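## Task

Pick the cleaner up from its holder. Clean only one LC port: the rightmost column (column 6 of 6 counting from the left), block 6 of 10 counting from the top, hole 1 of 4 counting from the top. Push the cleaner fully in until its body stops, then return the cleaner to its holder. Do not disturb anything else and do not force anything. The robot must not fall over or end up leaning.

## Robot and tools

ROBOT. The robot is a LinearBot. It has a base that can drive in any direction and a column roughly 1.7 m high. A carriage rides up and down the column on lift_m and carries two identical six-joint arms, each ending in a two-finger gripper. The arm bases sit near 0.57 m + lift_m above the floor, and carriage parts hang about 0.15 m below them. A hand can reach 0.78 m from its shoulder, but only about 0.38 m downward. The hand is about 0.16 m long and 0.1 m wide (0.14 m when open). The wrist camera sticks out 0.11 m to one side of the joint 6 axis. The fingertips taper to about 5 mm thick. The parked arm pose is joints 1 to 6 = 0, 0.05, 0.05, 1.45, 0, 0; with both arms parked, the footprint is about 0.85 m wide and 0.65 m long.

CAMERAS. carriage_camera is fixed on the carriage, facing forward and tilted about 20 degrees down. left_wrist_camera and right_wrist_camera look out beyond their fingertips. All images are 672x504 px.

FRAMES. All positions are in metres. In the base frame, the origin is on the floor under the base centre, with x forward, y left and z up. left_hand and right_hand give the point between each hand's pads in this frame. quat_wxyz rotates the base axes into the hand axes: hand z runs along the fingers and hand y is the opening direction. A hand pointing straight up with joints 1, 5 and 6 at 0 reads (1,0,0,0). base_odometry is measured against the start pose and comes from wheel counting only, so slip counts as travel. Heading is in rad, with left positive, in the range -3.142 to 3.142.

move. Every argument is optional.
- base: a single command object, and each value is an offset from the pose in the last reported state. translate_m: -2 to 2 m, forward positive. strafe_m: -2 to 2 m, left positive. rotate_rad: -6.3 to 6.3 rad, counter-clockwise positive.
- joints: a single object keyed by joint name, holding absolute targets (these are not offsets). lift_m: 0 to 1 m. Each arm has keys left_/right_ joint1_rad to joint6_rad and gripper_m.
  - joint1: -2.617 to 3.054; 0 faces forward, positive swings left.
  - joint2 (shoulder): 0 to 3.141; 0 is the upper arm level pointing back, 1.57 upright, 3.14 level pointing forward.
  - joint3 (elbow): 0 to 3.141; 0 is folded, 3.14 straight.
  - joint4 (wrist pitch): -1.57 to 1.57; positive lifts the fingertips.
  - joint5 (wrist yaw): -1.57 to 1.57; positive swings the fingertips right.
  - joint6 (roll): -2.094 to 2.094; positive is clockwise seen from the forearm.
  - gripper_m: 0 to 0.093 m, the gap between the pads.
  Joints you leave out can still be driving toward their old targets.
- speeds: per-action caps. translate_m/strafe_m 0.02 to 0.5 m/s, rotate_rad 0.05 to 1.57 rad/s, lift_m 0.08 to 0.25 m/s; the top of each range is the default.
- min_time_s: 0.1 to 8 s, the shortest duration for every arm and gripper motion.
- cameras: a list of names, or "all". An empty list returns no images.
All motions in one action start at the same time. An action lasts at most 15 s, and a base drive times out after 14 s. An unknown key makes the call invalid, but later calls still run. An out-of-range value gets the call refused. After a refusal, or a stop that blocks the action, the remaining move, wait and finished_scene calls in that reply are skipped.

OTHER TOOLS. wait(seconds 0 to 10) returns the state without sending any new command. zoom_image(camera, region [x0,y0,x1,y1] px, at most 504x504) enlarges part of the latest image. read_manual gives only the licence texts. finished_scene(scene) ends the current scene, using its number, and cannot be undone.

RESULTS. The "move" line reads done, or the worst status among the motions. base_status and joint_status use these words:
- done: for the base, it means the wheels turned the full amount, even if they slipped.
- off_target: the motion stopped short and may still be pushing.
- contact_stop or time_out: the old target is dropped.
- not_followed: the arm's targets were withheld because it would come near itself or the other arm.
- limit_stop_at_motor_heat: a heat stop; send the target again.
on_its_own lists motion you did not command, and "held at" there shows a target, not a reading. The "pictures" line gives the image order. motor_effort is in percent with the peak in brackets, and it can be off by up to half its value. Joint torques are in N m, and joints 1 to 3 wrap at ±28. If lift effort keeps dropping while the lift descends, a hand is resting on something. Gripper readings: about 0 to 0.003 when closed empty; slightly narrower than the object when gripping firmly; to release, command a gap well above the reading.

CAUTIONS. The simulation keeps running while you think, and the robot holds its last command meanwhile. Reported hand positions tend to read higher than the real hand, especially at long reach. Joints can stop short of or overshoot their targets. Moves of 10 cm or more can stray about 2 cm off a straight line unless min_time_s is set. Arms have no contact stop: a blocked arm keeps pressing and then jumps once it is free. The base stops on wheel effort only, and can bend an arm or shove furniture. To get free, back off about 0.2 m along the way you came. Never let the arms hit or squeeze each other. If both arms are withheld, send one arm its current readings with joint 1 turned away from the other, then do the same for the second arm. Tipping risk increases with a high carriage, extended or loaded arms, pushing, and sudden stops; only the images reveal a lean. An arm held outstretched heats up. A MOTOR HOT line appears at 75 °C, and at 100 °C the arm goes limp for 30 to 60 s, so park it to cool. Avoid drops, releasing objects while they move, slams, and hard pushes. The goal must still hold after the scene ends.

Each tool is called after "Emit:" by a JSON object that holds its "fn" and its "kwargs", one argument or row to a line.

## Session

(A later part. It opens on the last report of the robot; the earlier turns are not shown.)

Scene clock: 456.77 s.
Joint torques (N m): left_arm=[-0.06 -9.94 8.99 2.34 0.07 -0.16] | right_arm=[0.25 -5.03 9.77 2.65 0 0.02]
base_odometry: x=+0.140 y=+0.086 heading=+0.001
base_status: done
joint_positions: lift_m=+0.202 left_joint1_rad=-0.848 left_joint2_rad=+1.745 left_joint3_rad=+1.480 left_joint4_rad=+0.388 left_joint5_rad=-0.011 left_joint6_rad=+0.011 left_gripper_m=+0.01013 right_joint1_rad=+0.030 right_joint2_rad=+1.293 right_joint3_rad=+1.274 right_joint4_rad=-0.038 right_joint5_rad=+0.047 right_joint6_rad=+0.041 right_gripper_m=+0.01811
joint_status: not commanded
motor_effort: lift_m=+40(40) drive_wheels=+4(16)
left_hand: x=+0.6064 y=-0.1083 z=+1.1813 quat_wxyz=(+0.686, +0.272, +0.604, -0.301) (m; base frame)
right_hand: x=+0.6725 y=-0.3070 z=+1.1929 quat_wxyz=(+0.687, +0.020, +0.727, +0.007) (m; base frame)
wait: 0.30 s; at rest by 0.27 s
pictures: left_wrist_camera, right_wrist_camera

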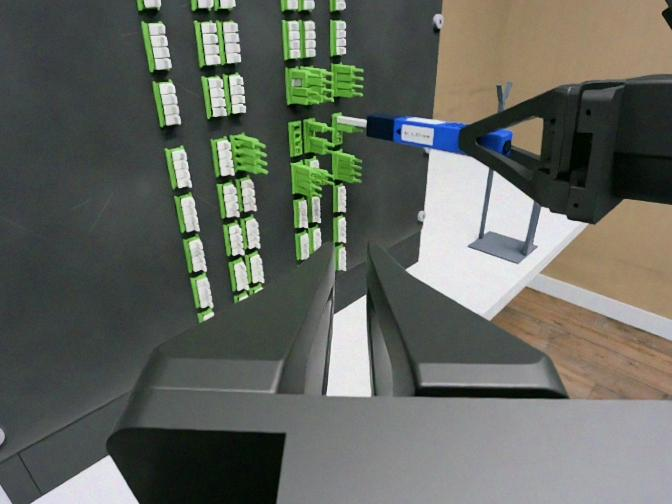

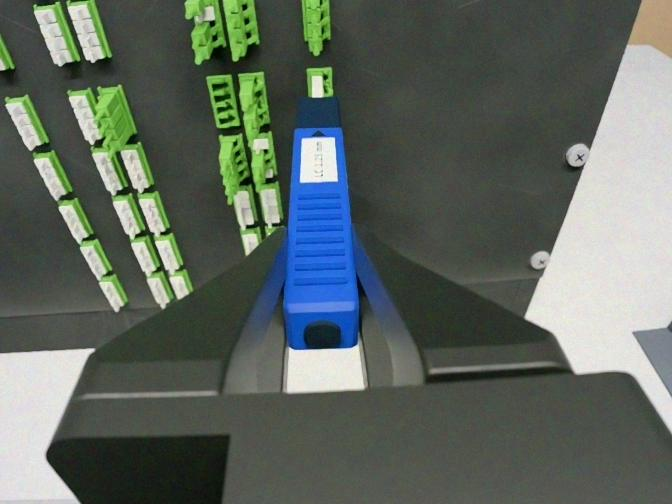

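Emit:
{"fn": "move", "kwargs": {
  "base": {"translate_m": 0.004},
  "speeds": {"translate_m": 0.02},
  "cameras": []
}}

Emit:
{"fn": "wait", "kwargs": {
  "seconds": 0.3,
  "cameras": ["right_wrist_camera", "left_wrist_camera"]
}}

Emit:
{"fn": "zoom_image", "kwargs": {
  "camera": "right_wrist_camera",
  "region": [302, 44, 338, 104]
}}

Emit:
{"fn": "zoom_image", "kwargs": {
  "camera": "left_wrist_camera",
  "region": [320, 96, 400, 156]
}}

Scene clock: 462.37 s.
Joint torques (N m): left_arm=[-0.08 -10.06 9.21 2.39 0.11 -0.13] | right_arm=[0.25 -3.9 9.76 2.83 0 0.01]
move: done
base_odometry: x=+0.143 y=+0.087 heading=+0.001
base_status: done
joint_positions: lift_m=+0.202 left_joint1_rad=-0.848 left_joint2_rad=+1.745 left_joint3_rad=+1.480 left_joint4_rad=+0.388 left_joint5_rad=-0.011 left_joint6_rad=+0.011 left_gripper_m=+0.01013 right_joint1_rad=+0.030 right_joint2_rad=+1.282 right_joint3_rad=+1.274 right_joint4_rad=-0.054 right_joint5_rad=+0.048 right_joint6_rad=+0.041 right_gripper_m=+0.01811
joint_status: not commanded
motor_effort: lift_m=+40(40) drive_wheels=+4(17)
left_hand: x=+0.6064 y=-0.1083 z=+1.1813 quat_wxyz=(+0.686, +0.272, +0.604, -0.301) (m; base frame)
right_hand: x=+0.6690 y=-0.3072 z=+1.1936 quat_wxyz=(+0.685, +0.020, +0.728, +0.007) (m; base frame)
pictures: none
No camera images: "cameras" was empty.

Scene clock: 462.67 s.
Joint torques (N m): left_arm=[-0.23 -9.94 8.94 2.33 0.06 -0.13] | right_arm=[0.25 -3.85 9.74 2.83 0.01 0.01]
base_odometry: x=+0.143 y=+0.087 heading=+0.001
base_status: done
joint_positions: lift_m=+0.202 left_joint1_rad=-0.848 left_joint2_rad=+1.745 left_joint3_rad=+1.480 left_joint4_rad=+0.388 left_joint5_rad=-0.011 left_joint6_rad=+0.011 left_gripper_m=+0.01013 right_joint1_rad=+0.030 right_joint2_rad=+1.282 right_joint3_rad=+1.274 right_joint4_rad=-0.054 right_joint5_rad=+0.048 right_joint6_rad=+0.041 right_gripper_m=+0.01811
joint_status: not commanded
motor_effort: lift_m=+40(40) drive_wheels=+4(17)
left_hand: x=+0.6064 y=-0.1083 z=+1.1813 quat_wxyz=(+0.686, +0.272, +0.604, -0.301) (m; base frame)
right_hand: x=+0.6690 y=-0.3072 z=+1.1936 quat_wxyz=(+0.685, +0.020, +0.728, +0.007) (m; base frame)
wait: 0.30 s; at rest by 0.27 s
pictures: left_wrist_camera, right_wrist_camera

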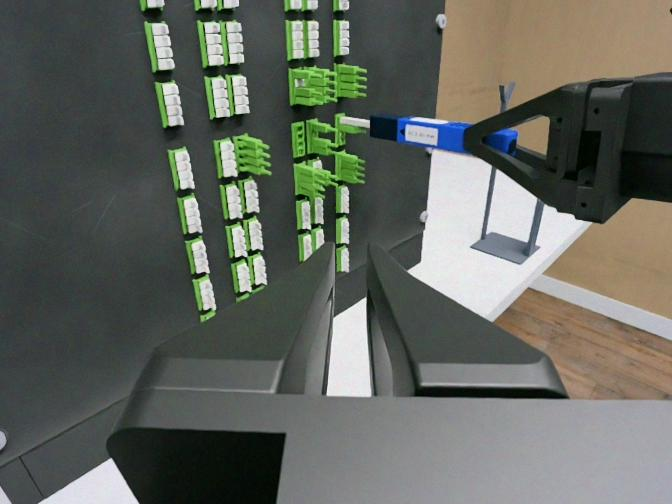

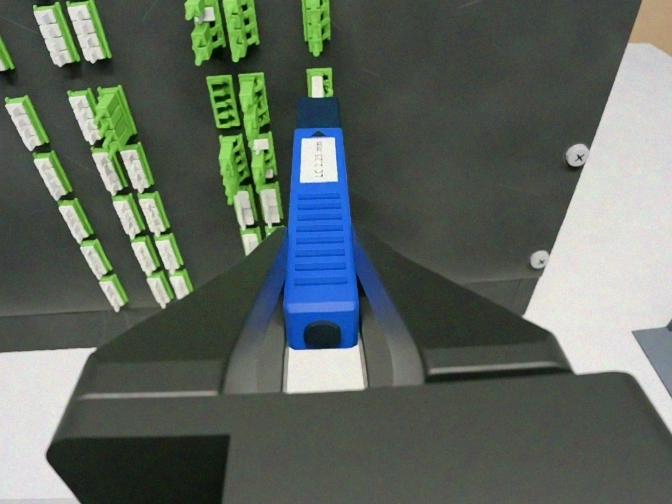

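Scaled by 8.400.

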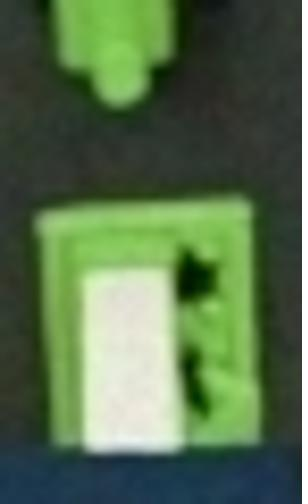

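Scaled by 6.300.

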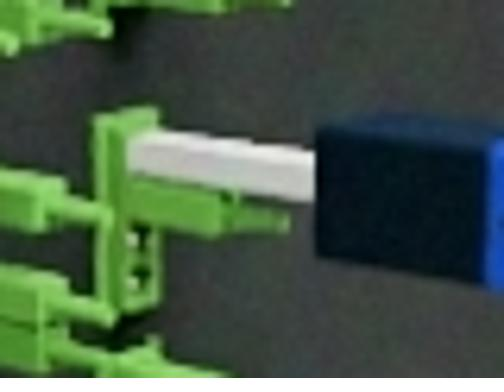

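Emit:
{"fn": "move", "kwargs": {
  "base": {"translate_m": 0.0015},
  "speeds": {"translate_m": 0.02},
  "cameras": ["left_wrist_camera"]
}}

Emit:
{"fn": "zoom_image", "kwargs": {
  "camera": "left_wrist_camera",
  "region": [320, 96, 400, 156]
}}

Scene clock: 466.73 s.
Joint torques (N m): left_arm=[-0.16 -10 8.66 2.29 0.16 -0.12] | right_arm=[0.25 -3.43 9.76 2.89 0.01 0.01]
move: done
base_odometry: x=+0.145 y=+0.087 heading=+0.001
base_status: done
joint_positions: lift_m=+0.202 left_joint1_rad=-0.848 left_joint2_rad=+1.745 left_joint3_rad=+1.480 left_joint4_rad=+0.388 left_joint5_rad=-0.011 left_joint6_rad=+0.011 left_gripper_m=+0.01013 right_joint1_rad=+0.030 right_joint2_rad=+1.277 right_joint3_rad=+1.274 right_joint4_rad=-0.061 right_joint5_rad=+0.049 right_joint6_rad=+0.041 right_gripper_m=+0.01811
joint_status: not commanded
motor_effort: lift_m=+40(40) drive_wheels=+4(11)
left_hand: x=+0.6065 y=-0.1084 z=+1.1810 quat_wxyz=(+0.686, +0.273, +0.604, -0.301) (m; base frame)
right_hand: x=+0.6675 y=-0.3074 z=+1.1938 quat_wxyz=(+0.684, +0.021, +0.729, +0.006) (m; base frame)
pictures: left_wrist_camera

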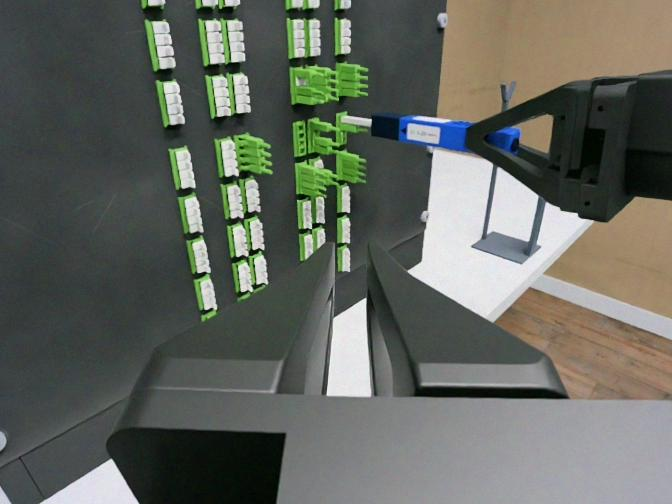

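Scaled by 6.300.

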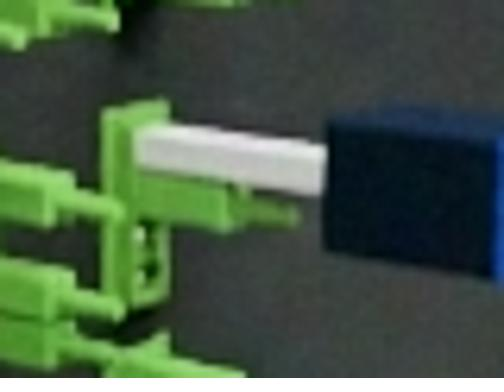

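Emit:
{"fn": "move", "kwargs": {
  "base": {"translate_m": -0.06},
  "speeds": {"translate_m": 0.03},
  "cameras": ["left_wrist_camera", "right_wrist_camera"]
}}

Emit:
{"fn": "zoom_image", "kwargs": {
  "camera": "left_wrist_camera",
  "region": [220, 60, 420, 200]
}}

Scene clock: 471.67 s.
Joint torques (N m): left_arm=[0.17 -10.14 9.06 2.3 0.08 -0.13] | right_arm=[0.24 -5.9 9.72 2.51 -0.02 0.01]
move: done
base_odometry: x=+0.085 y=+0.087 heading=+0.001
base_status: done
joint_positions: lift_m=+0.202 left_joint1_rad=-0.849 left_joint2_rad=+1.745 left_joint3_rad=+1.480 left_joint4_rad=+0.388 left_joint5_rad=-0.010 left_joint6_rad=+0.011 left_gripper_m=+0.01013 right_joint1_rad=+0.030 right_joint2_rad=+1.301 right_joint3_rad=+1.274 right_joint4_rad=-0.024 right_joint5_rad=+0.049 right_joint6_rad=+0.041 right_gripper_m=+0.01810
joint_status: not commanded
motor_effort: lift_m=+40(40) drive_wheels=-8(16)
left_hand: x=+0.6061 y=-0.1087 z=+1.1811 quat_wxyz=(+0.686, +0.273, +0.604, -0.302) (m; base frame)
right_hand: x=+0.6751 y=-0.3072 z=+1.1927 quat_wxyz=(+0.689, +0.021, +0.725, +0.007) (m; base frame)
pictures: left_wrist_camera, right_wrist_camera

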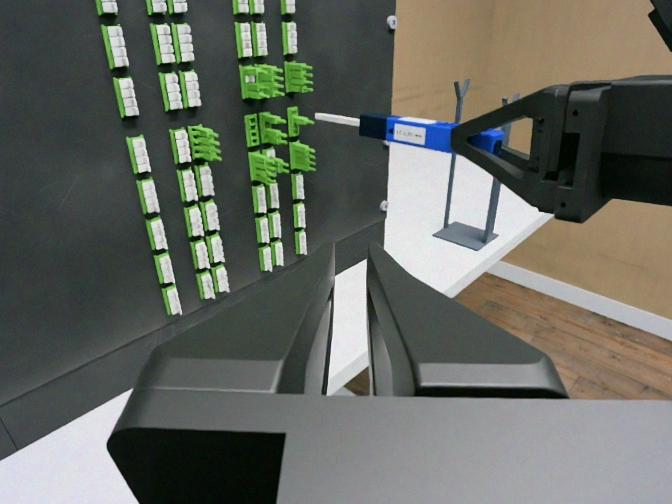

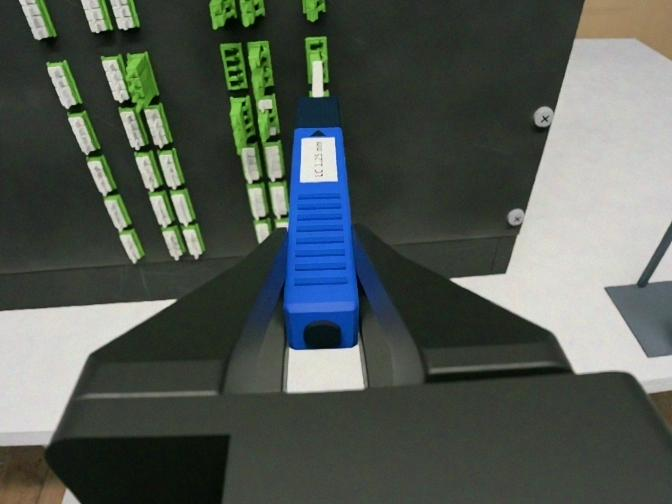

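Scaled by 2.520.

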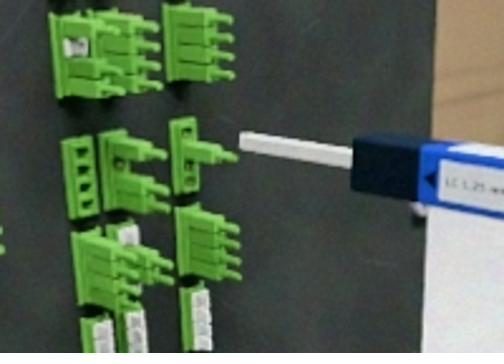

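Emit:
{"fn": "move", "kwargs": {
  "base": {"translate_m": -0.15},
  "speeds": {"translate_m": 0.15},
  "joints": {"left_joint1_rad": 0, "left_joint2_rad": 0.05, "left_joint3_rad": 0.05, "left_joint4_rad": 1.45, "left_joint5_rad": 0, "left_joint6_rad": 0, "lift_m": 0.247},
  "min_time_s": 4,
  "cameras": []
}}

Emit:
{"fn": "move", "kwargs": {
  "base": {"rotate_rad": 0.099},
  "joints": {"right_joint5_rad": 0.085, "right_joint1_rad": 0.038},
  "cameras": []
}}

Emit:
{"fn": "move", "kwargs": {
  "base": {"strafe_m": -0.368},
  "speeds": {"strafe_m": 0.2},
  "cameras": ["carriage_camera", "right_wrist_camera"]
}}

Scene clock: 483.63 s.
Joint torques (N m): left_arm=[0.64 3.38 4.3 0.06 0.08 -0.13] | right_arm=[0.23 -6.63 9.77 2.4 -0.01 0.02]
move: done
base_odometry: x=-0.065 y=+0.087 heading=+0.001
base_status: done
joint_positions: lift_m=+0.247 left_joint1_rad=-0.005 left_joint2_rad=+0.058 left_joint3_rad=+0.062 left_joint4_rad=+1.440 left_joint5_rad=-0.010 left_joint6_rad=+0.011 left_gripper_m=+0.01013 right_joint1_rad=+0.030 right_joint2_rad=+1.309 right_joint3_rad=+1.274 right_joint4_rad=-0.016 right_joint5_rad=+0.049 right_joint6_rad=+0.041 right_gripper_m=+0.01810
joint_status: all done
motor_effort: lift_m=+41(51) drive_wheels=-3(17)
left_hand: x=+0.2659 y=+0.3136 z=+1.2624 quat_wxyz=(+0.998, -0.004, +0.064, +0.003) (m; base frame)
right_hand: x=+0.6774 y=-0.3071 z=+1.2363 quat_wxyz=(+0.689, +0.021, +0.724, +0.007) (m; base frame)
pictures: none
No camera images: "cameras" was empty.

Scene clock: 484.67 s.
Joint torques (N m): left_arm=[0.58 3.47 4.37 -0.05 0.08 -0.14] | right_arm=[0.36 -6.68 9.77 2.41 0.03 0.02]
move: done
base_odometry: x=-0.065 y=+0.087 heading=+0.100
base_status: done
joint_positions: lift_m=+0.247 left_joint1_rad=-0.005 left_joint2_rad=+0.058 left_joint3_rad=+0.062 left_joint4_rad=+1.445 left_joint5_rad=-0.010 left_joint6_rad=+0.011 left_gripper_m=+0.01013 right_joint1_rad=+0.037 right_joint2_rad=+1.309 right_joint3_rad=+1.274 right_joint4_rad=-0.016 right_joint5_rad=+0.078 right_joint6_rad=+0.041 right_gripper_m=+0.01810
joint_status: all done
motor_effort: lift_m=+41(41) drive_wheels=-5(9)
left_hand: x=+0.2647 y=+0.3136 z=+1.2625 quat_wxyz=(+0.998, -0.004, +0.061, +0.003) (m; base frame)
right_hand: x=+0.6772 y=-0.3090 z=+1.2364 quat_wxyz=(+0.689, +0.028, +0.724, -0.001) (m; base frame)
pictures: none
No camera images: "cameras" was empty.

Scene clock: 487.70 s.
Joint torques (N m): left_arm=[0.42 3.47 4.48 -0.02 0.07 -0.13] | right_arm=[0.36 -6.64 9.78 2.4 0 0.02]
move: done
base_odometry: x=-0.028 y=-0.280 heading=+0.100
base_status: done
joint_positions: lift_m=+0.247 left_joint1_rad=-0.004 left_joint2_rad=+0.058 left_joint3_rad=+0.062 left_joint4_rad=+1.445 left_joint5_rad=-0.010 left_joint6_rad=+0.011 left_gripper_m=+0.01013 right_joint1_rad=+0.037 right_joint2_rad=+1.309 right_joint3_rad=+1.274 right_joint4_rad=-0.016 right_joint5_rad=+0.080 right_joint6_rad=+0.041 right_gripper_m=+0.01810
joint_status: not commanded
motor_effort: lift_m=+41(42) drive_wheels=-3(14)
left_hand: x=+0.2645 y=+0.3136 z=+1.2625 quat_wxyz=(+0.998, -0.004, +0.061, +0.004) (m; base frame)
right_hand: x=+0.6772 y=-0.3092 z=+1.2364 quat_wxyz=(+0.689, +0.029, +0.724, -0.002) (m; base frame)
pictures: carriage_camera, right_wrist_camera

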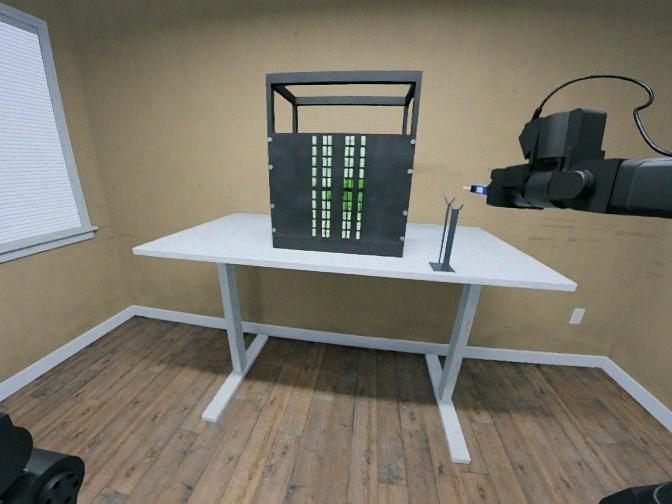

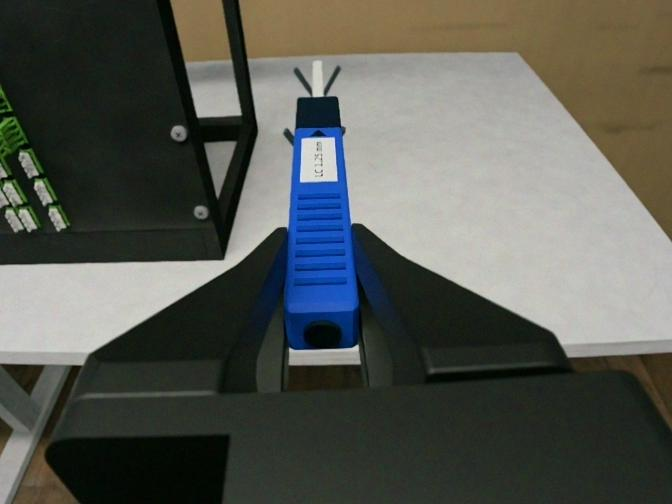

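Emit:
{"fn": "move", "kwargs": {
  "base": {"translate_m": 0.139},
  "speeds": {"translate_m": 0.08},
  "cameras": ["right_wrist_camera"]
}}

Emit:
{"fn": "zoom_image", "kwargs": {
  "camera": "right_wrist_camera",
  "region": [220, 30, 420, 230]
}}

Scene clock: 493.83 s.
Joint torques (N m): left_arm=[0.44 3.49 4.33 -0.07 0.07 -0.14] | right_arm=[0.31 -6.69 9.76 2.42 0.02 0.02]
move: done
base_odometry: x=+0.110 y=-0.266 heading=+0.100
base_status: done
joint_positions: lift_m=+0.247 left_joint1_rad=-0.004 left_joint2_rad=+0.058 left_joint3_rad=+0.062 left_joint4_rad=+1.448 left_joint5_rad=-0.010 left_joint6_rad=+0.011 left_gripper_m=+0.01013 right_joint1_rad=+0.037 right_joint2_rad=+1.309 right_joint3_rad=+1.274 right_joint4_rad=-0.016 right_joint5_rad=+0.080 right_joint6_rad=+0.041 right_gripper_m=+0.01810
joint_status: not commanded
motor_effort: lift_m=+41(42) drive_wheels=-5(14)
left_hand: x=+0.2639 y=+0.3136 z=+1.2626 quat_wxyz=(+0.998, -0.004, +0.060, +0.004) (m; base frame)
right_hand: x=+0.6772 y=-0.3092 z=+1.2362 quat_wxyz=(+0.689, +0.029, +0.724, -0.002) (m; base frame)
pictures: right_wrist_camera

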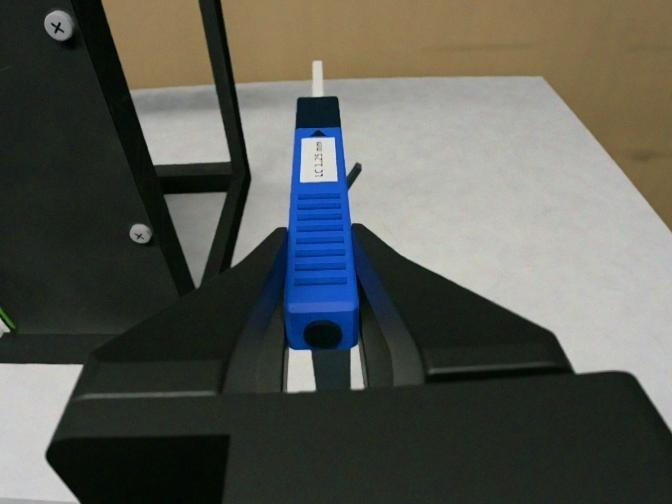

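Scaled by 2.520.

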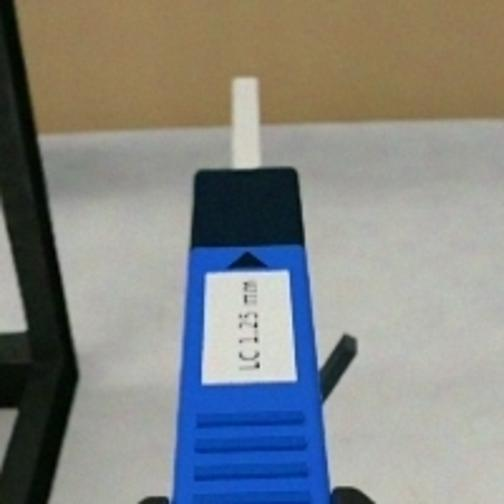

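Emit:
{"fn": "move", "kwargs": {
  "joints": {"right_joint5_rad": 0.1, "lift_m": 0.215},
  "speeds": {"lift_m": 0.08},
  "cameras": ["right_wrist_camera", "carriage_camera"]
}}

Emit:
{"fn": "zoom_image", "kwargs": {
  "camera": "right_wrist_camera",
  "region": [220, 30, 420, 230]
}}

Emit:
{"fn": "zoom_image", "kwargs": {
  "camera": "carriage_camera",
  "region": [440, 165, 520, 215]
}}

Scene clock: 501.90 s.
Joint torques (N m): left_arm=[0.44 3.69 4.71 -0.1 0.06 -0.12] | right_arm=[0.31 -6.65 9.77 2.45 0.04 0.02]
move: done
base_odometry: x=+0.110 y=-0.266 heading=+0.100
base_status: not commanded
joint_positions: lift_m=+0.215 left_joint1_rad=-0.004 left_joint2_rad=+0.055 left_joint3_rad=+0.058 left_joint4_rad=+1.448 left_joint5_rad=-0.010 left_joint6_rad=+0.011 left_gripper_m=+0.01013 right_joint1_rad=+0.037 right_joint2_rad=+1.309 right_joint3_rad=+1.274 right_joint4_rad=-0.020 right_joint5_rad=+0.092 right_joint6_rad=+0.041 right_gripper_m=+0.01810
joint_status: all done
motor_effort: lift_m=+41(42) drive_wheels=-5(5)
left_hand: x=+0.2642 y=+0.3136 z=+1.2295 quat_wxyz=(+0.998, -0.004, +0.060, +0.004) (m; base frame)
right_hand: x=+0.6770 y=-0.3113 z=+1.2033 quat_wxyz=(+0.688, +0.033, +0.725, -0.006) (m; base frame)
pictures: carriage_camera, right_wrist_camera

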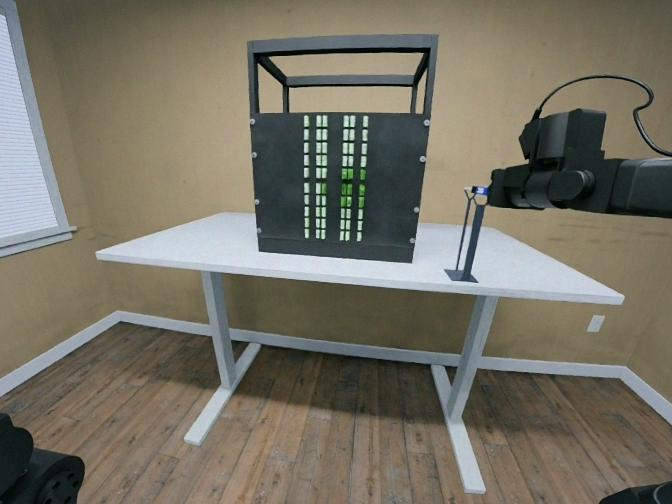

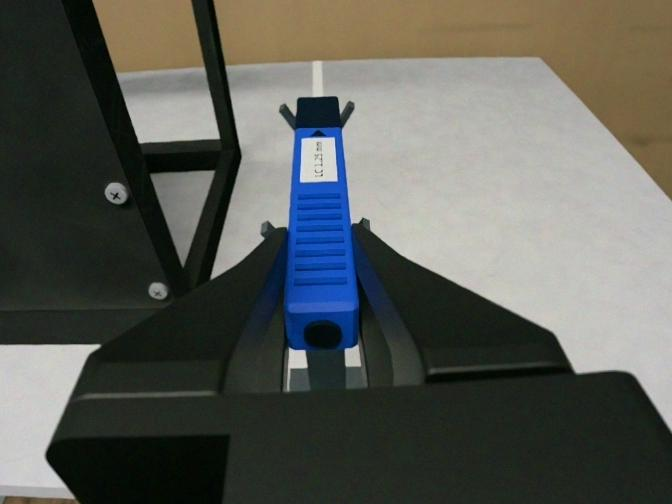

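Scaled by 2.520.

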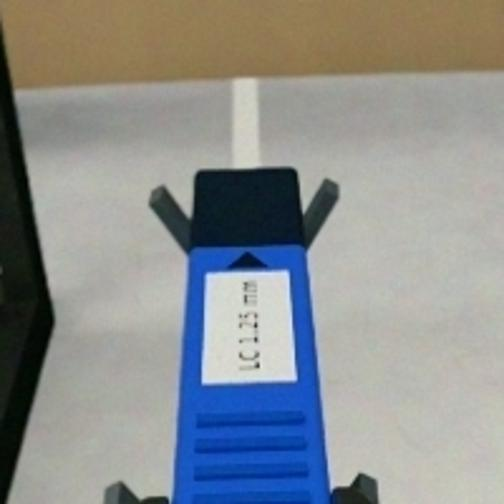

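Scaled by 6.300.

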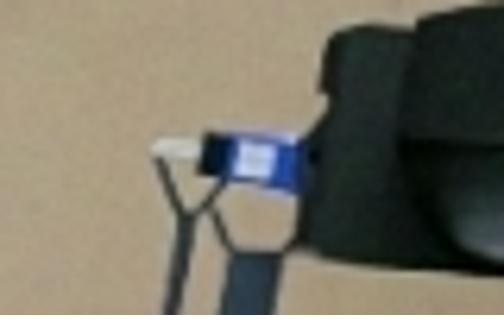

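Emit:
{"fn": "move", "kwargs": {
  "joints": {"right_joint1_rad": 0.043, "lift_m": 0.202},
  "speeds": {"lift_m": 0.08},
  "cameras": ["right_wrist_camera", "carriage_camera"]
}}

Emit:
{"fn": "zoom_image", "kwargs": {
  "camera": "right_wrist_camera",
  "region": [220, 30, 420, 230]
}}

Emit:
{"fn": "zoom_image", "kwargs": {
  "camera": "carriage_camera",
  "region": [440, 165, 520, 215]
}}

Scene clock: 507.97 s.
Joint torques (N m): left_arm=[0.38 3.85 4.81 -0.05 0.09 -0.11] | right_arm=[0.83 -6.67 9.77 2.47 0.03 0.01]
move: done
base_odometry: x=+0.110 y=-0.266 heading=+0.100
base_status: not commanded
joint_positions: lift_m=+0.202 left_joint1_rad=-0.004 left_joint2_rad=+0.055 left_joint3_rad=+0.056 left_joint4_rad=+1.448 left_joint5_rad=-0.010 left_joint6_rad=+0.011 left_gripper_m=+0.01013 right_joint1_rad=+0.037 right_joint2_rad=+1.309 right_joint3_rad=+1.274 right_joint4_rad=-0.021 right_joint5_rad=+0.092 right_joint6_rad=+0.041 right_gripper_m=+0.01810
joint_status: all done
motor_effort: lift_m=+41(43) drive_wheels=-5(5)
left_hand: x=+0.2645 y=+0.3136 z=+1.2161 quat_wxyz=(+0.998, -0.004, +0.061, +0.004) (m; base frame)
right_hand: x=+0.6770 y=-0.3114 z=+1.1899 quat_wxyz=(+0.687, +0.033, +0.726, -0.007) (m; base frame)
pictures: carriage_camera, right_wrist_camera

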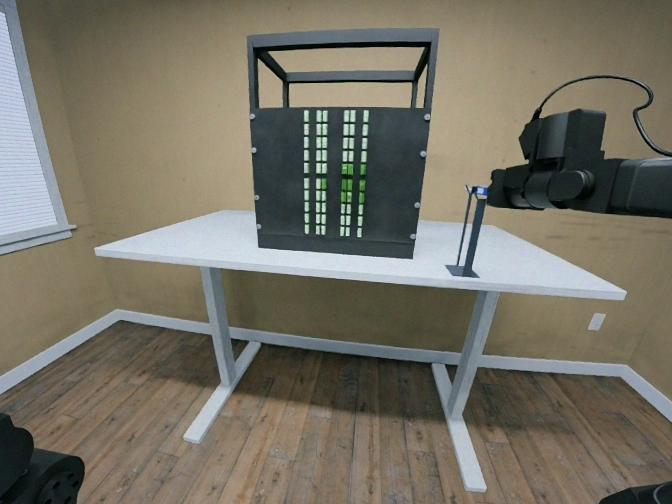

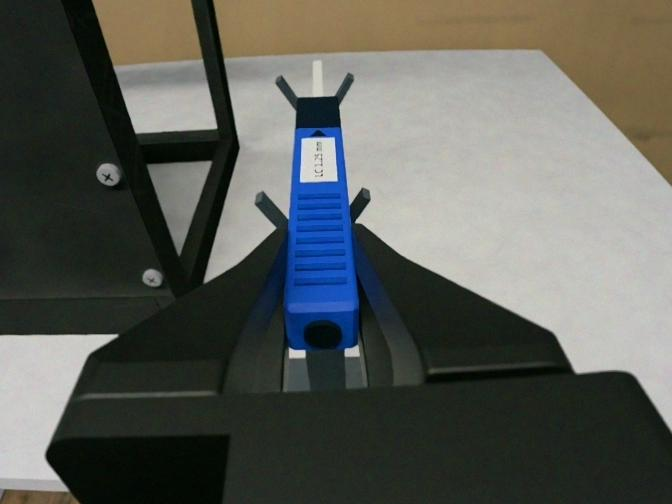

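Scaled by 2.520.

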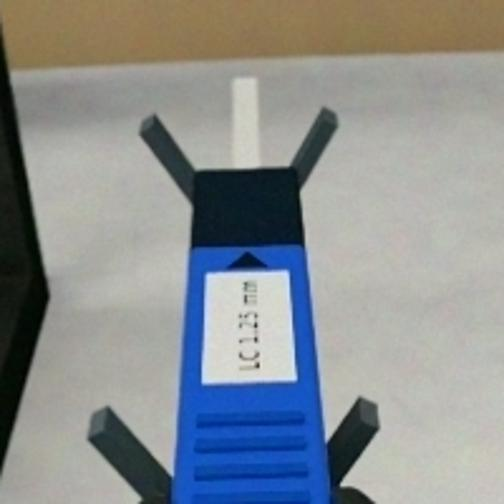

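Scaled by 6.300.

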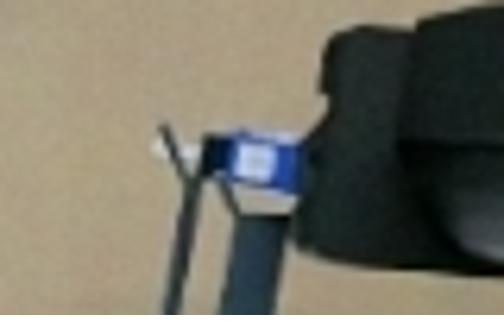

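Emit:
{"fn": "move", "kwargs": {
  "base": {"strafe_m": 0.0015},
  "joints": {"right_joint4_rad": 0.018, "right_joint2_rad": 1.3},
  "cameras": ["right_wrist_camera", "carriage_camera"]
}}

Emit:
{"fn": "zoom_image", "kwargs": {
  "camera": "right_wrist_camera",
  "region": [220, 30, 420, 230]
}}

Scene clock: 518.93 s.
Joint torques (N m): left_arm=[0.29 3.75 4.85 -0.09 0.09 -0.14] | right_arm=[0.53 -6.72 9.77 2.56 0.02 0.01]
move: done
base_odometry: x=+0.110 y=-0.265 heading=+0.099
base_status: done
joint_positions: lift_m=+0.202 left_joint1_rad=-0.003 left_joint2_rad=+0.055 left_joint3_rad=+0.056 left_joint4_rad=+1.448 left_joint5_rad=-0.009 left_joint6_rad=+0.011 left_gripper_m=+0.01013 right_joint1_rad=+0.040 right_joint2_rad=+1.309 right_joint3_rad=+1.274 right_joint4_rad=-0.013 right_joint5_rad=+0.094 right_joint6_rad=+0.041 right_gripper_m=+0.01810
joint_status: all done
motor_effort: lift_m=+42(42) drive_wheels=+3(12)
left_hand: x=+0.2645 y=+0.3135 z=+1.2161 quat_wxyz=(+0.998, -0.004, +0.061, +0.004) (m; base frame)
right_hand: x=+0.6771 y=-0.3103 z=+1.1921 quat_wxyz=(+0.690, +0.033, +0.723, -0.006) (m; base frame)
pictures: carriage_camera, right_wrist_camera

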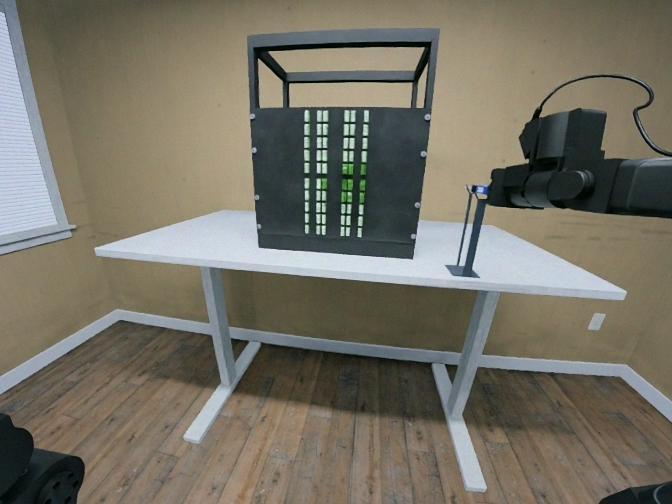

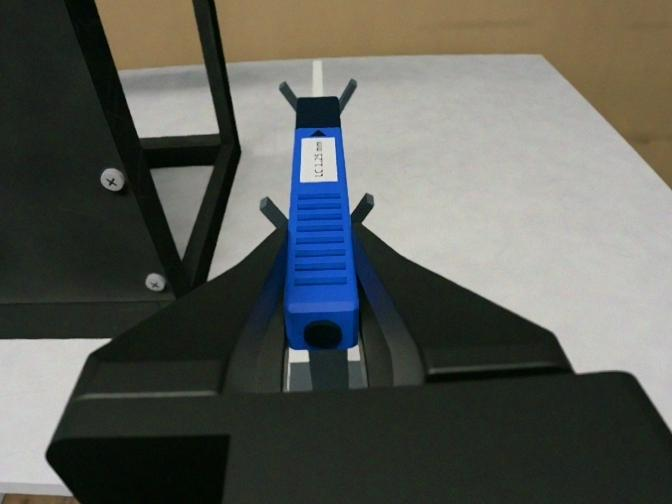

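Scaled by 2.520.

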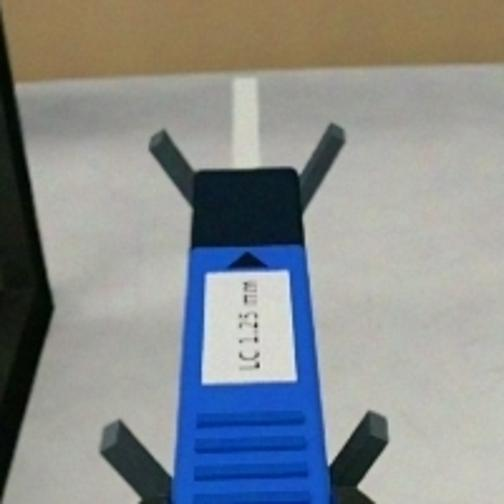

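Emit:
{"fn": "move", "kwargs": {
  "joints": {"right_joint4_rad": 0.03, "lift_m": 0.193},
  "speeds": {"lift_m": 0.08},
  "cameras": ["right_wrist_camera", "carriage_camera"]
}}

Emit:
{"fn": "zoom_image", "kwargs": {
  "camera": "right_wrist_camera",
  "region": [220, 30, 420, 350]
}}

Emit:
{"fn": "zoom_image", "kwargs": {
  "camera": "carriage_camera",
  "region": [440, 165, 520, 215]
}}

Scene clock: 524.50 s.
Joint torques (N m): left_arm=[0.35 3.78 4.89 -0.06 0.07 -0.13] | right_arm=[0.54 -6.78 9.81 2.51 0.02 0.02]
move: done
base_odometry: x=+0.110 y=-0.265 heading=+0.099
base_status: not commanded
joint_positions: lift_m=+0.193 left_joint1_rad=-0.003 left_joint2_rad=+0.055 left_joint3_rad=+0.056 left_joint4_rad=+1.448 left_joint5_rad=-0.009 left_joint6_rad=+0.011 left_gripper_m=+0.01013 right_joint1_rad=+0.040 right_joint2_rad=+1.309 right_joint3_rad=+1.274 right_joint4_rad=+0.002 right_joint5_rad=+0.094 right_joint6_rad=+0.041 right_gripper_m=+0.01810
joint_status: all done
motor_effort: lift_m=+42(43) drive_wheels=-4(5)
left_hand: x=+0.2644 y=+0.3135 z=+1.2071 quat_wxyz=(+0.998, -0.004, +0.060, +0.004) (m; base frame)
right_hand: x=+0.6773 y=-0.3103 z=+1.1865 quat_wxyz=(+0.695, +0.033, +0.718, -0.005) (m; base frame)
pictures: carriage_camera, right_wrist_camera

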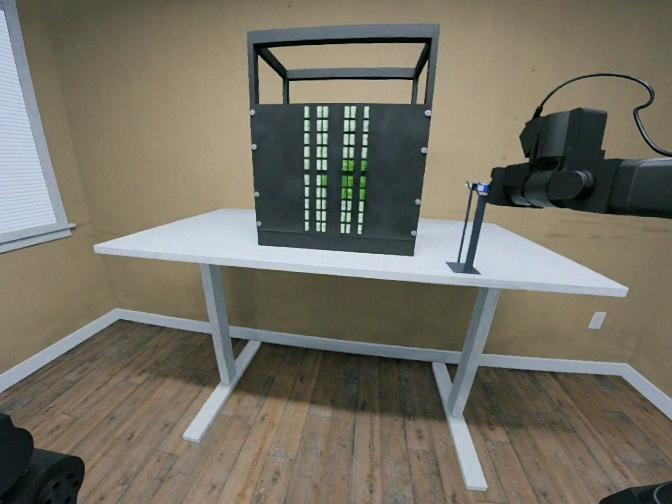

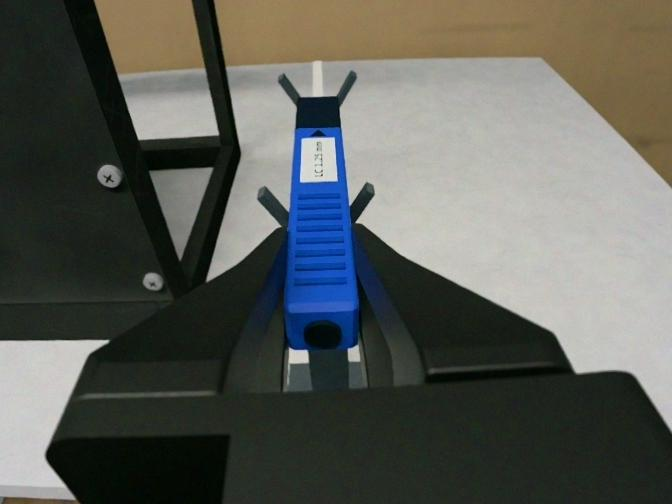

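Scaled by 1.575.

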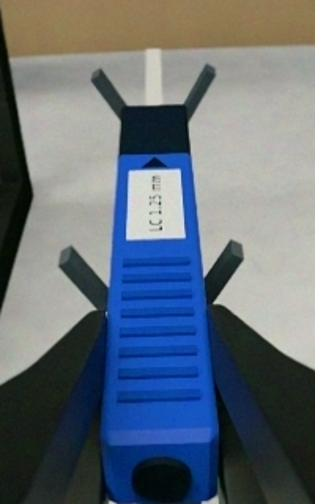

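Scaled by 6.300.

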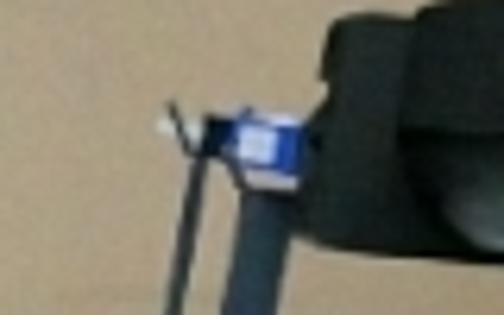

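Emit:
{"fn": "move", "kwargs": {
  "joints": {"right_joint5_rad": 0.08, "lift_m": 0.190},
  "speeds": {"lift_m": 0.08},
  "cameras": ["right_wrist_camera"]
}}

Emit:
{"fn": "zoom_image", "kwargs": {
  "camera": "right_wrist_camera",
  "region": [220, 30, 420, 350]
}}

Scene clock: 529.57 s.
Joint torques (N m): left_arm=[0.43 3.88 4.83 -0.07 0.07 -0.14] | right_arm=[0.5 -6.74 9.76 2.51 -0.1 0.03]
move: done
base_odometry: x=+0.110 y=-0.265 heading=+0.099
base_status: not commanded
joint_positions: lift_m=+0.190 left_joint1_rad=-0.003 left_joint2_rad=+0.054 left_joint3_rad=+0.056 left_joint4_rad=+1.448 left_joint5_rad=-0.009 left_joint6_rad=+0.011 left_gripper_m=+0.01013 right_joint1_rad=+0.040 right_joint2_rad=+1.309 right_joint3_rad=+1.274 right_joint4_rad=+0.006 right_joint5_rad=+0.088 right_joint6_rad=+0.041 right_gripper_m=+0.01810
joint_status: all done
motor_effort: lift_m=+40(42) drive_wheels=-4(5)
left_hand: x=+0.2644 y=+0.3135 z=+1.2041 quat_wxyz=(+0.998, -0.004, +0.061, +0.004) (m; base frame)
right_hand: x=+0.6774 y=-0.3093 z=+1.1845 quat_wxyz=(+0.697, +0.031, +0.717, -0.003) (m; base frame)
pictures: right_wrist_camera

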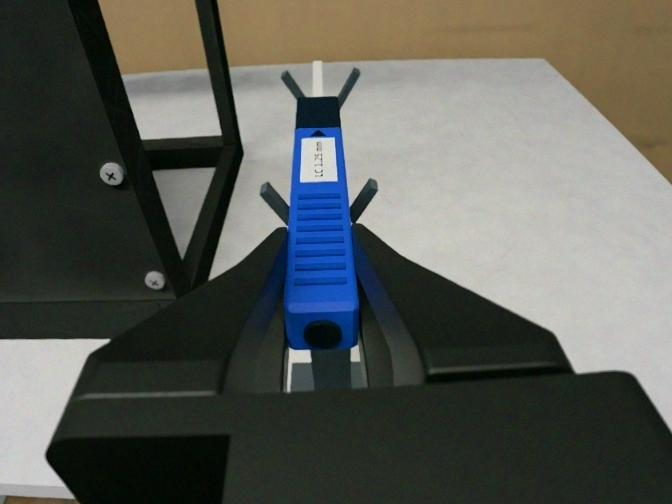

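Scaled by 1.575.

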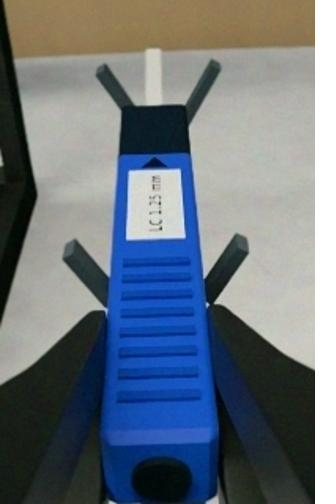

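Emit:
{"fn": "move", "kwargs": {
  "joints": {"lift_m": 0.1865},
  "speeds": {"lift_m": 0.08},
  "cameras": ["right_wrist_camera", "carriage_camera"]
}}

Emit:
{"fn": "zoom_image", "kwargs": {
  "camera": "right_wrist_camera",
  "region": [220, 30, 420, 350]
}}

Emit:
{"fn": "zoom_image", "kwargs": {
  "camera": "carriage_camera",
  "region": [450, 170, 500, 210]
}}

Scene clock: 533.57 s.
Joint torques (N m): left_arm=[0.31 3.88 4.77 -0.07 0.07 -0.14] | right_arm=[0.55 -6.75 9.85 2.46 -0.11 0.01]
move: done
base_odometry: x=+0.110 y=-0.265 heading=+0.099
base_status: not commanded
joint_positions: lift_m=+0.187 left_joint1_rad=-0.003 left_joint2_rad=+0.053 left_joint3_rad=+0.055 left_joint4_rad=+1.448 left_joint5_rad=-0.009 left_joint6_rad=+0.011 left_gripper_m=+0.01013 right_joint1_rad=+0.040 right_joint2_rad=+1.309 right_joint3_rad=+1.274 right_joint4_rad=+0.008 right_joint5_rad=+0.087 right_joint6_rad=+0.041 right_gripper_m=+0.01810
joint_status: all done
motor_effort: lift_m=+41(42) drive_wheels=-5(5)
left_hand: x=+0.2643 y=+0.3135 z=+1.2004 quat_wxyz=(+0.998, -0.004, +0.060, +0.004) (m; base frame)
right_hand: x=+0.6774 y=-0.3091 z=+1.1815 quat_wxyz=(+0.698, +0.031, +0.716, -0.003) (m; base frame)
pictures: carriage_camera, right_wrist_camera

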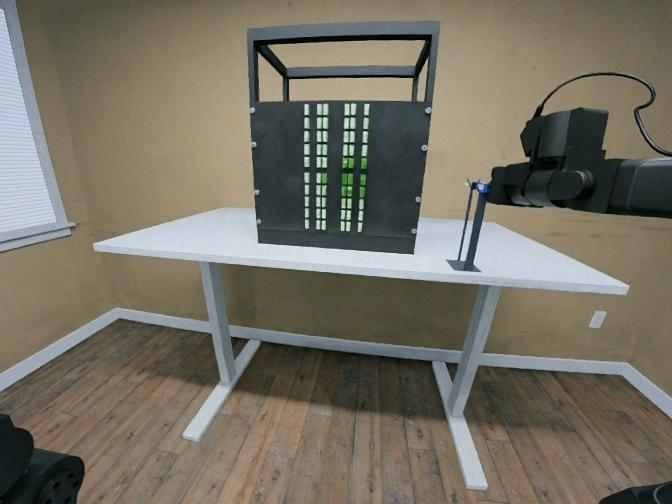

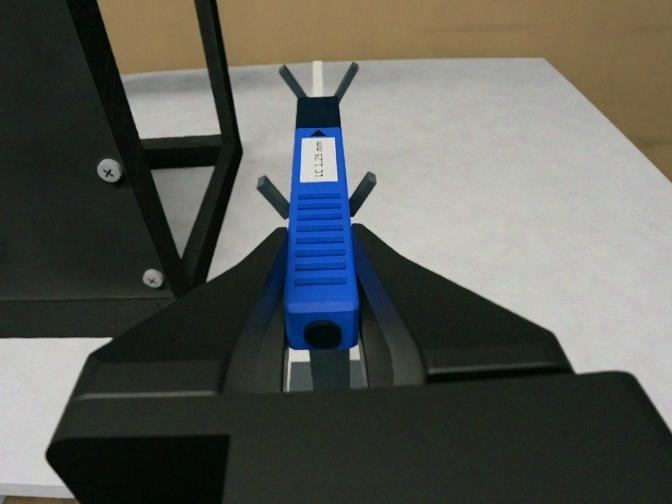

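Scaled by 1.575.

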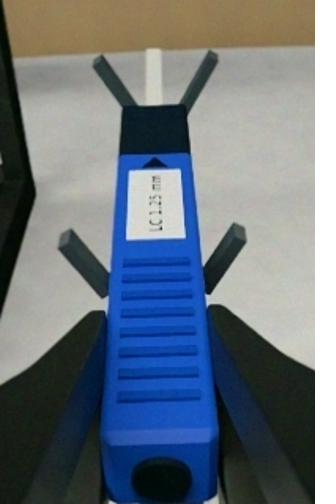

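Scaled by 10.080.

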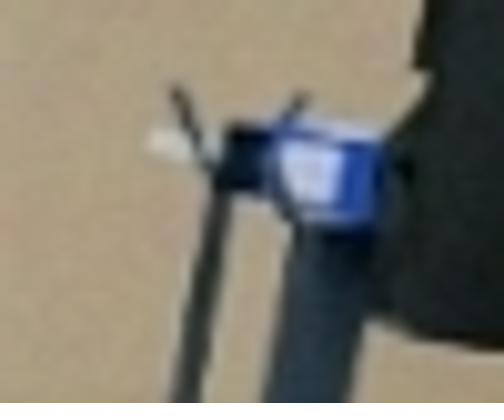

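Emit:
{"fn": "move", "kwargs": {
  "joints": {"right_joint5_rad": 0.074, "lift_m": 0.185},
  "speeds": {"lift_m": 0.08},
  "cameras": ["right_wrist_camera", "carriage_camera"]
}}

Emit:
{"fn": "zoom_image", "kwargs": {
  "camera": "right_wrist_camera",
  "region": [220, 30, 420, 350]
}}

Emit:
{"fn": "zoom_image", "kwargs": {
  "camera": "carriage_camera",
  "region": [450, 170, 500, 210]
}}

Scene clock: 538.17 s.
Joint torques (N m): left_arm=[0.2 4 4.82 -0.1 0.06 -0.11] | right_arm=[0.55 -6.75 9.81 2.44 -0.11 0.02]
move: done
base_odometry: x=+0.110 y=-0.265 heading=+0.099
base_status: not commanded
joint_positions: lift_m=+0.185 left_joint1_rad=-0.003 left_joint2_rad=+0.053 left_joint3_rad=+0.055 left_joint4_rad=+1.449 left_joint5_rad=-0.009 left_joint6_rad=+0.011 left_gripper_m=+0.01013 right_joint1_rad=+0.040 right_joint2_rad=+1.309 right_joint3_rad=+1.274 right_joint4_rad=+0.009 right_joint5_rad=+0.083 right_joint6_rad=+0.041 right_gripper_m=+0.01810
joint_status: all done
motor_effort: lift_m=+40(40) drive_wheels=+2(4)
left_hand: x=+0.2642 y=+0.3135 z=+1.1989 quat_wxyz=(+0.998, -0.004, +0.060, +0.004) (m; base frame)
right_hand: x=+0.6775 y=-0.3085 z=+1.1805 quat_wxyz=(+0.698, +0.029, +0.715, -0.001) (m; base frame)
pictures: carriage_camera, right_wrist_camera

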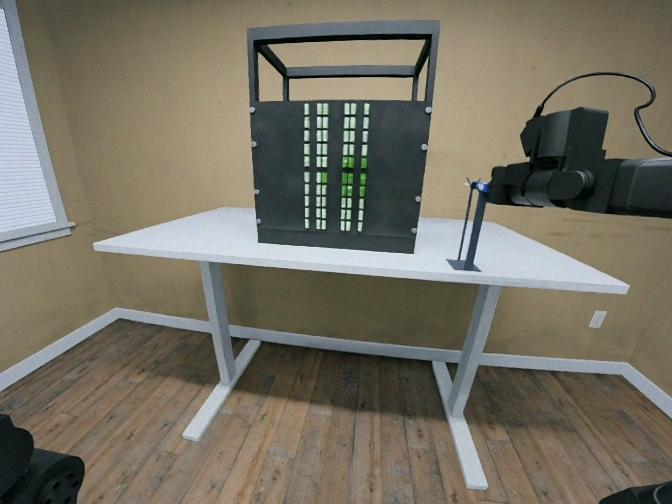

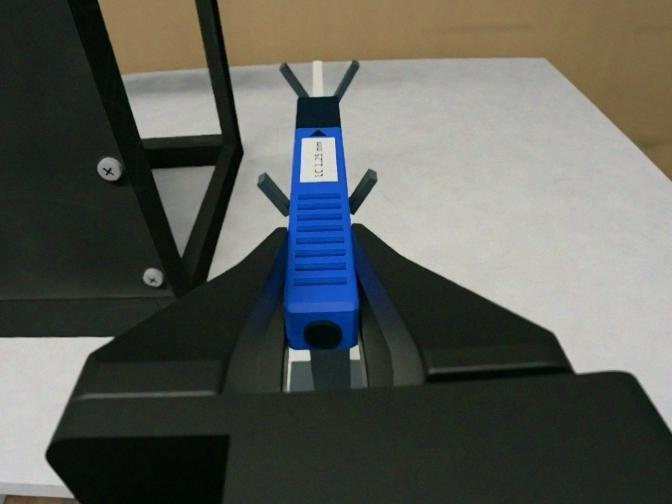

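Scaled by 1.575.

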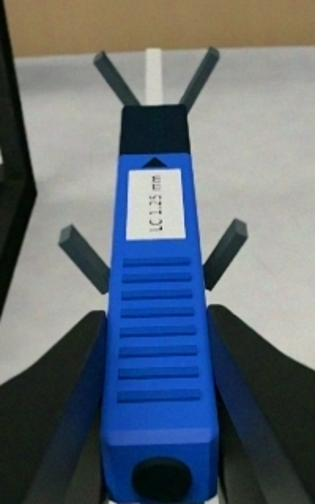

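Scaled by 10.080.

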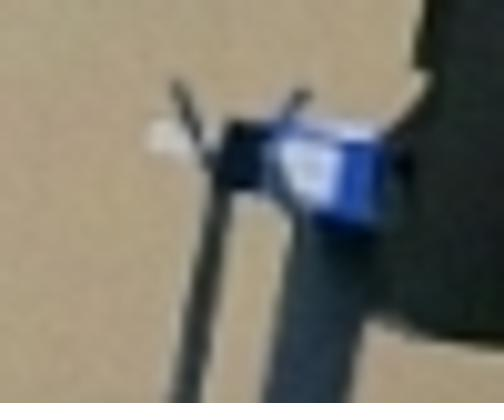

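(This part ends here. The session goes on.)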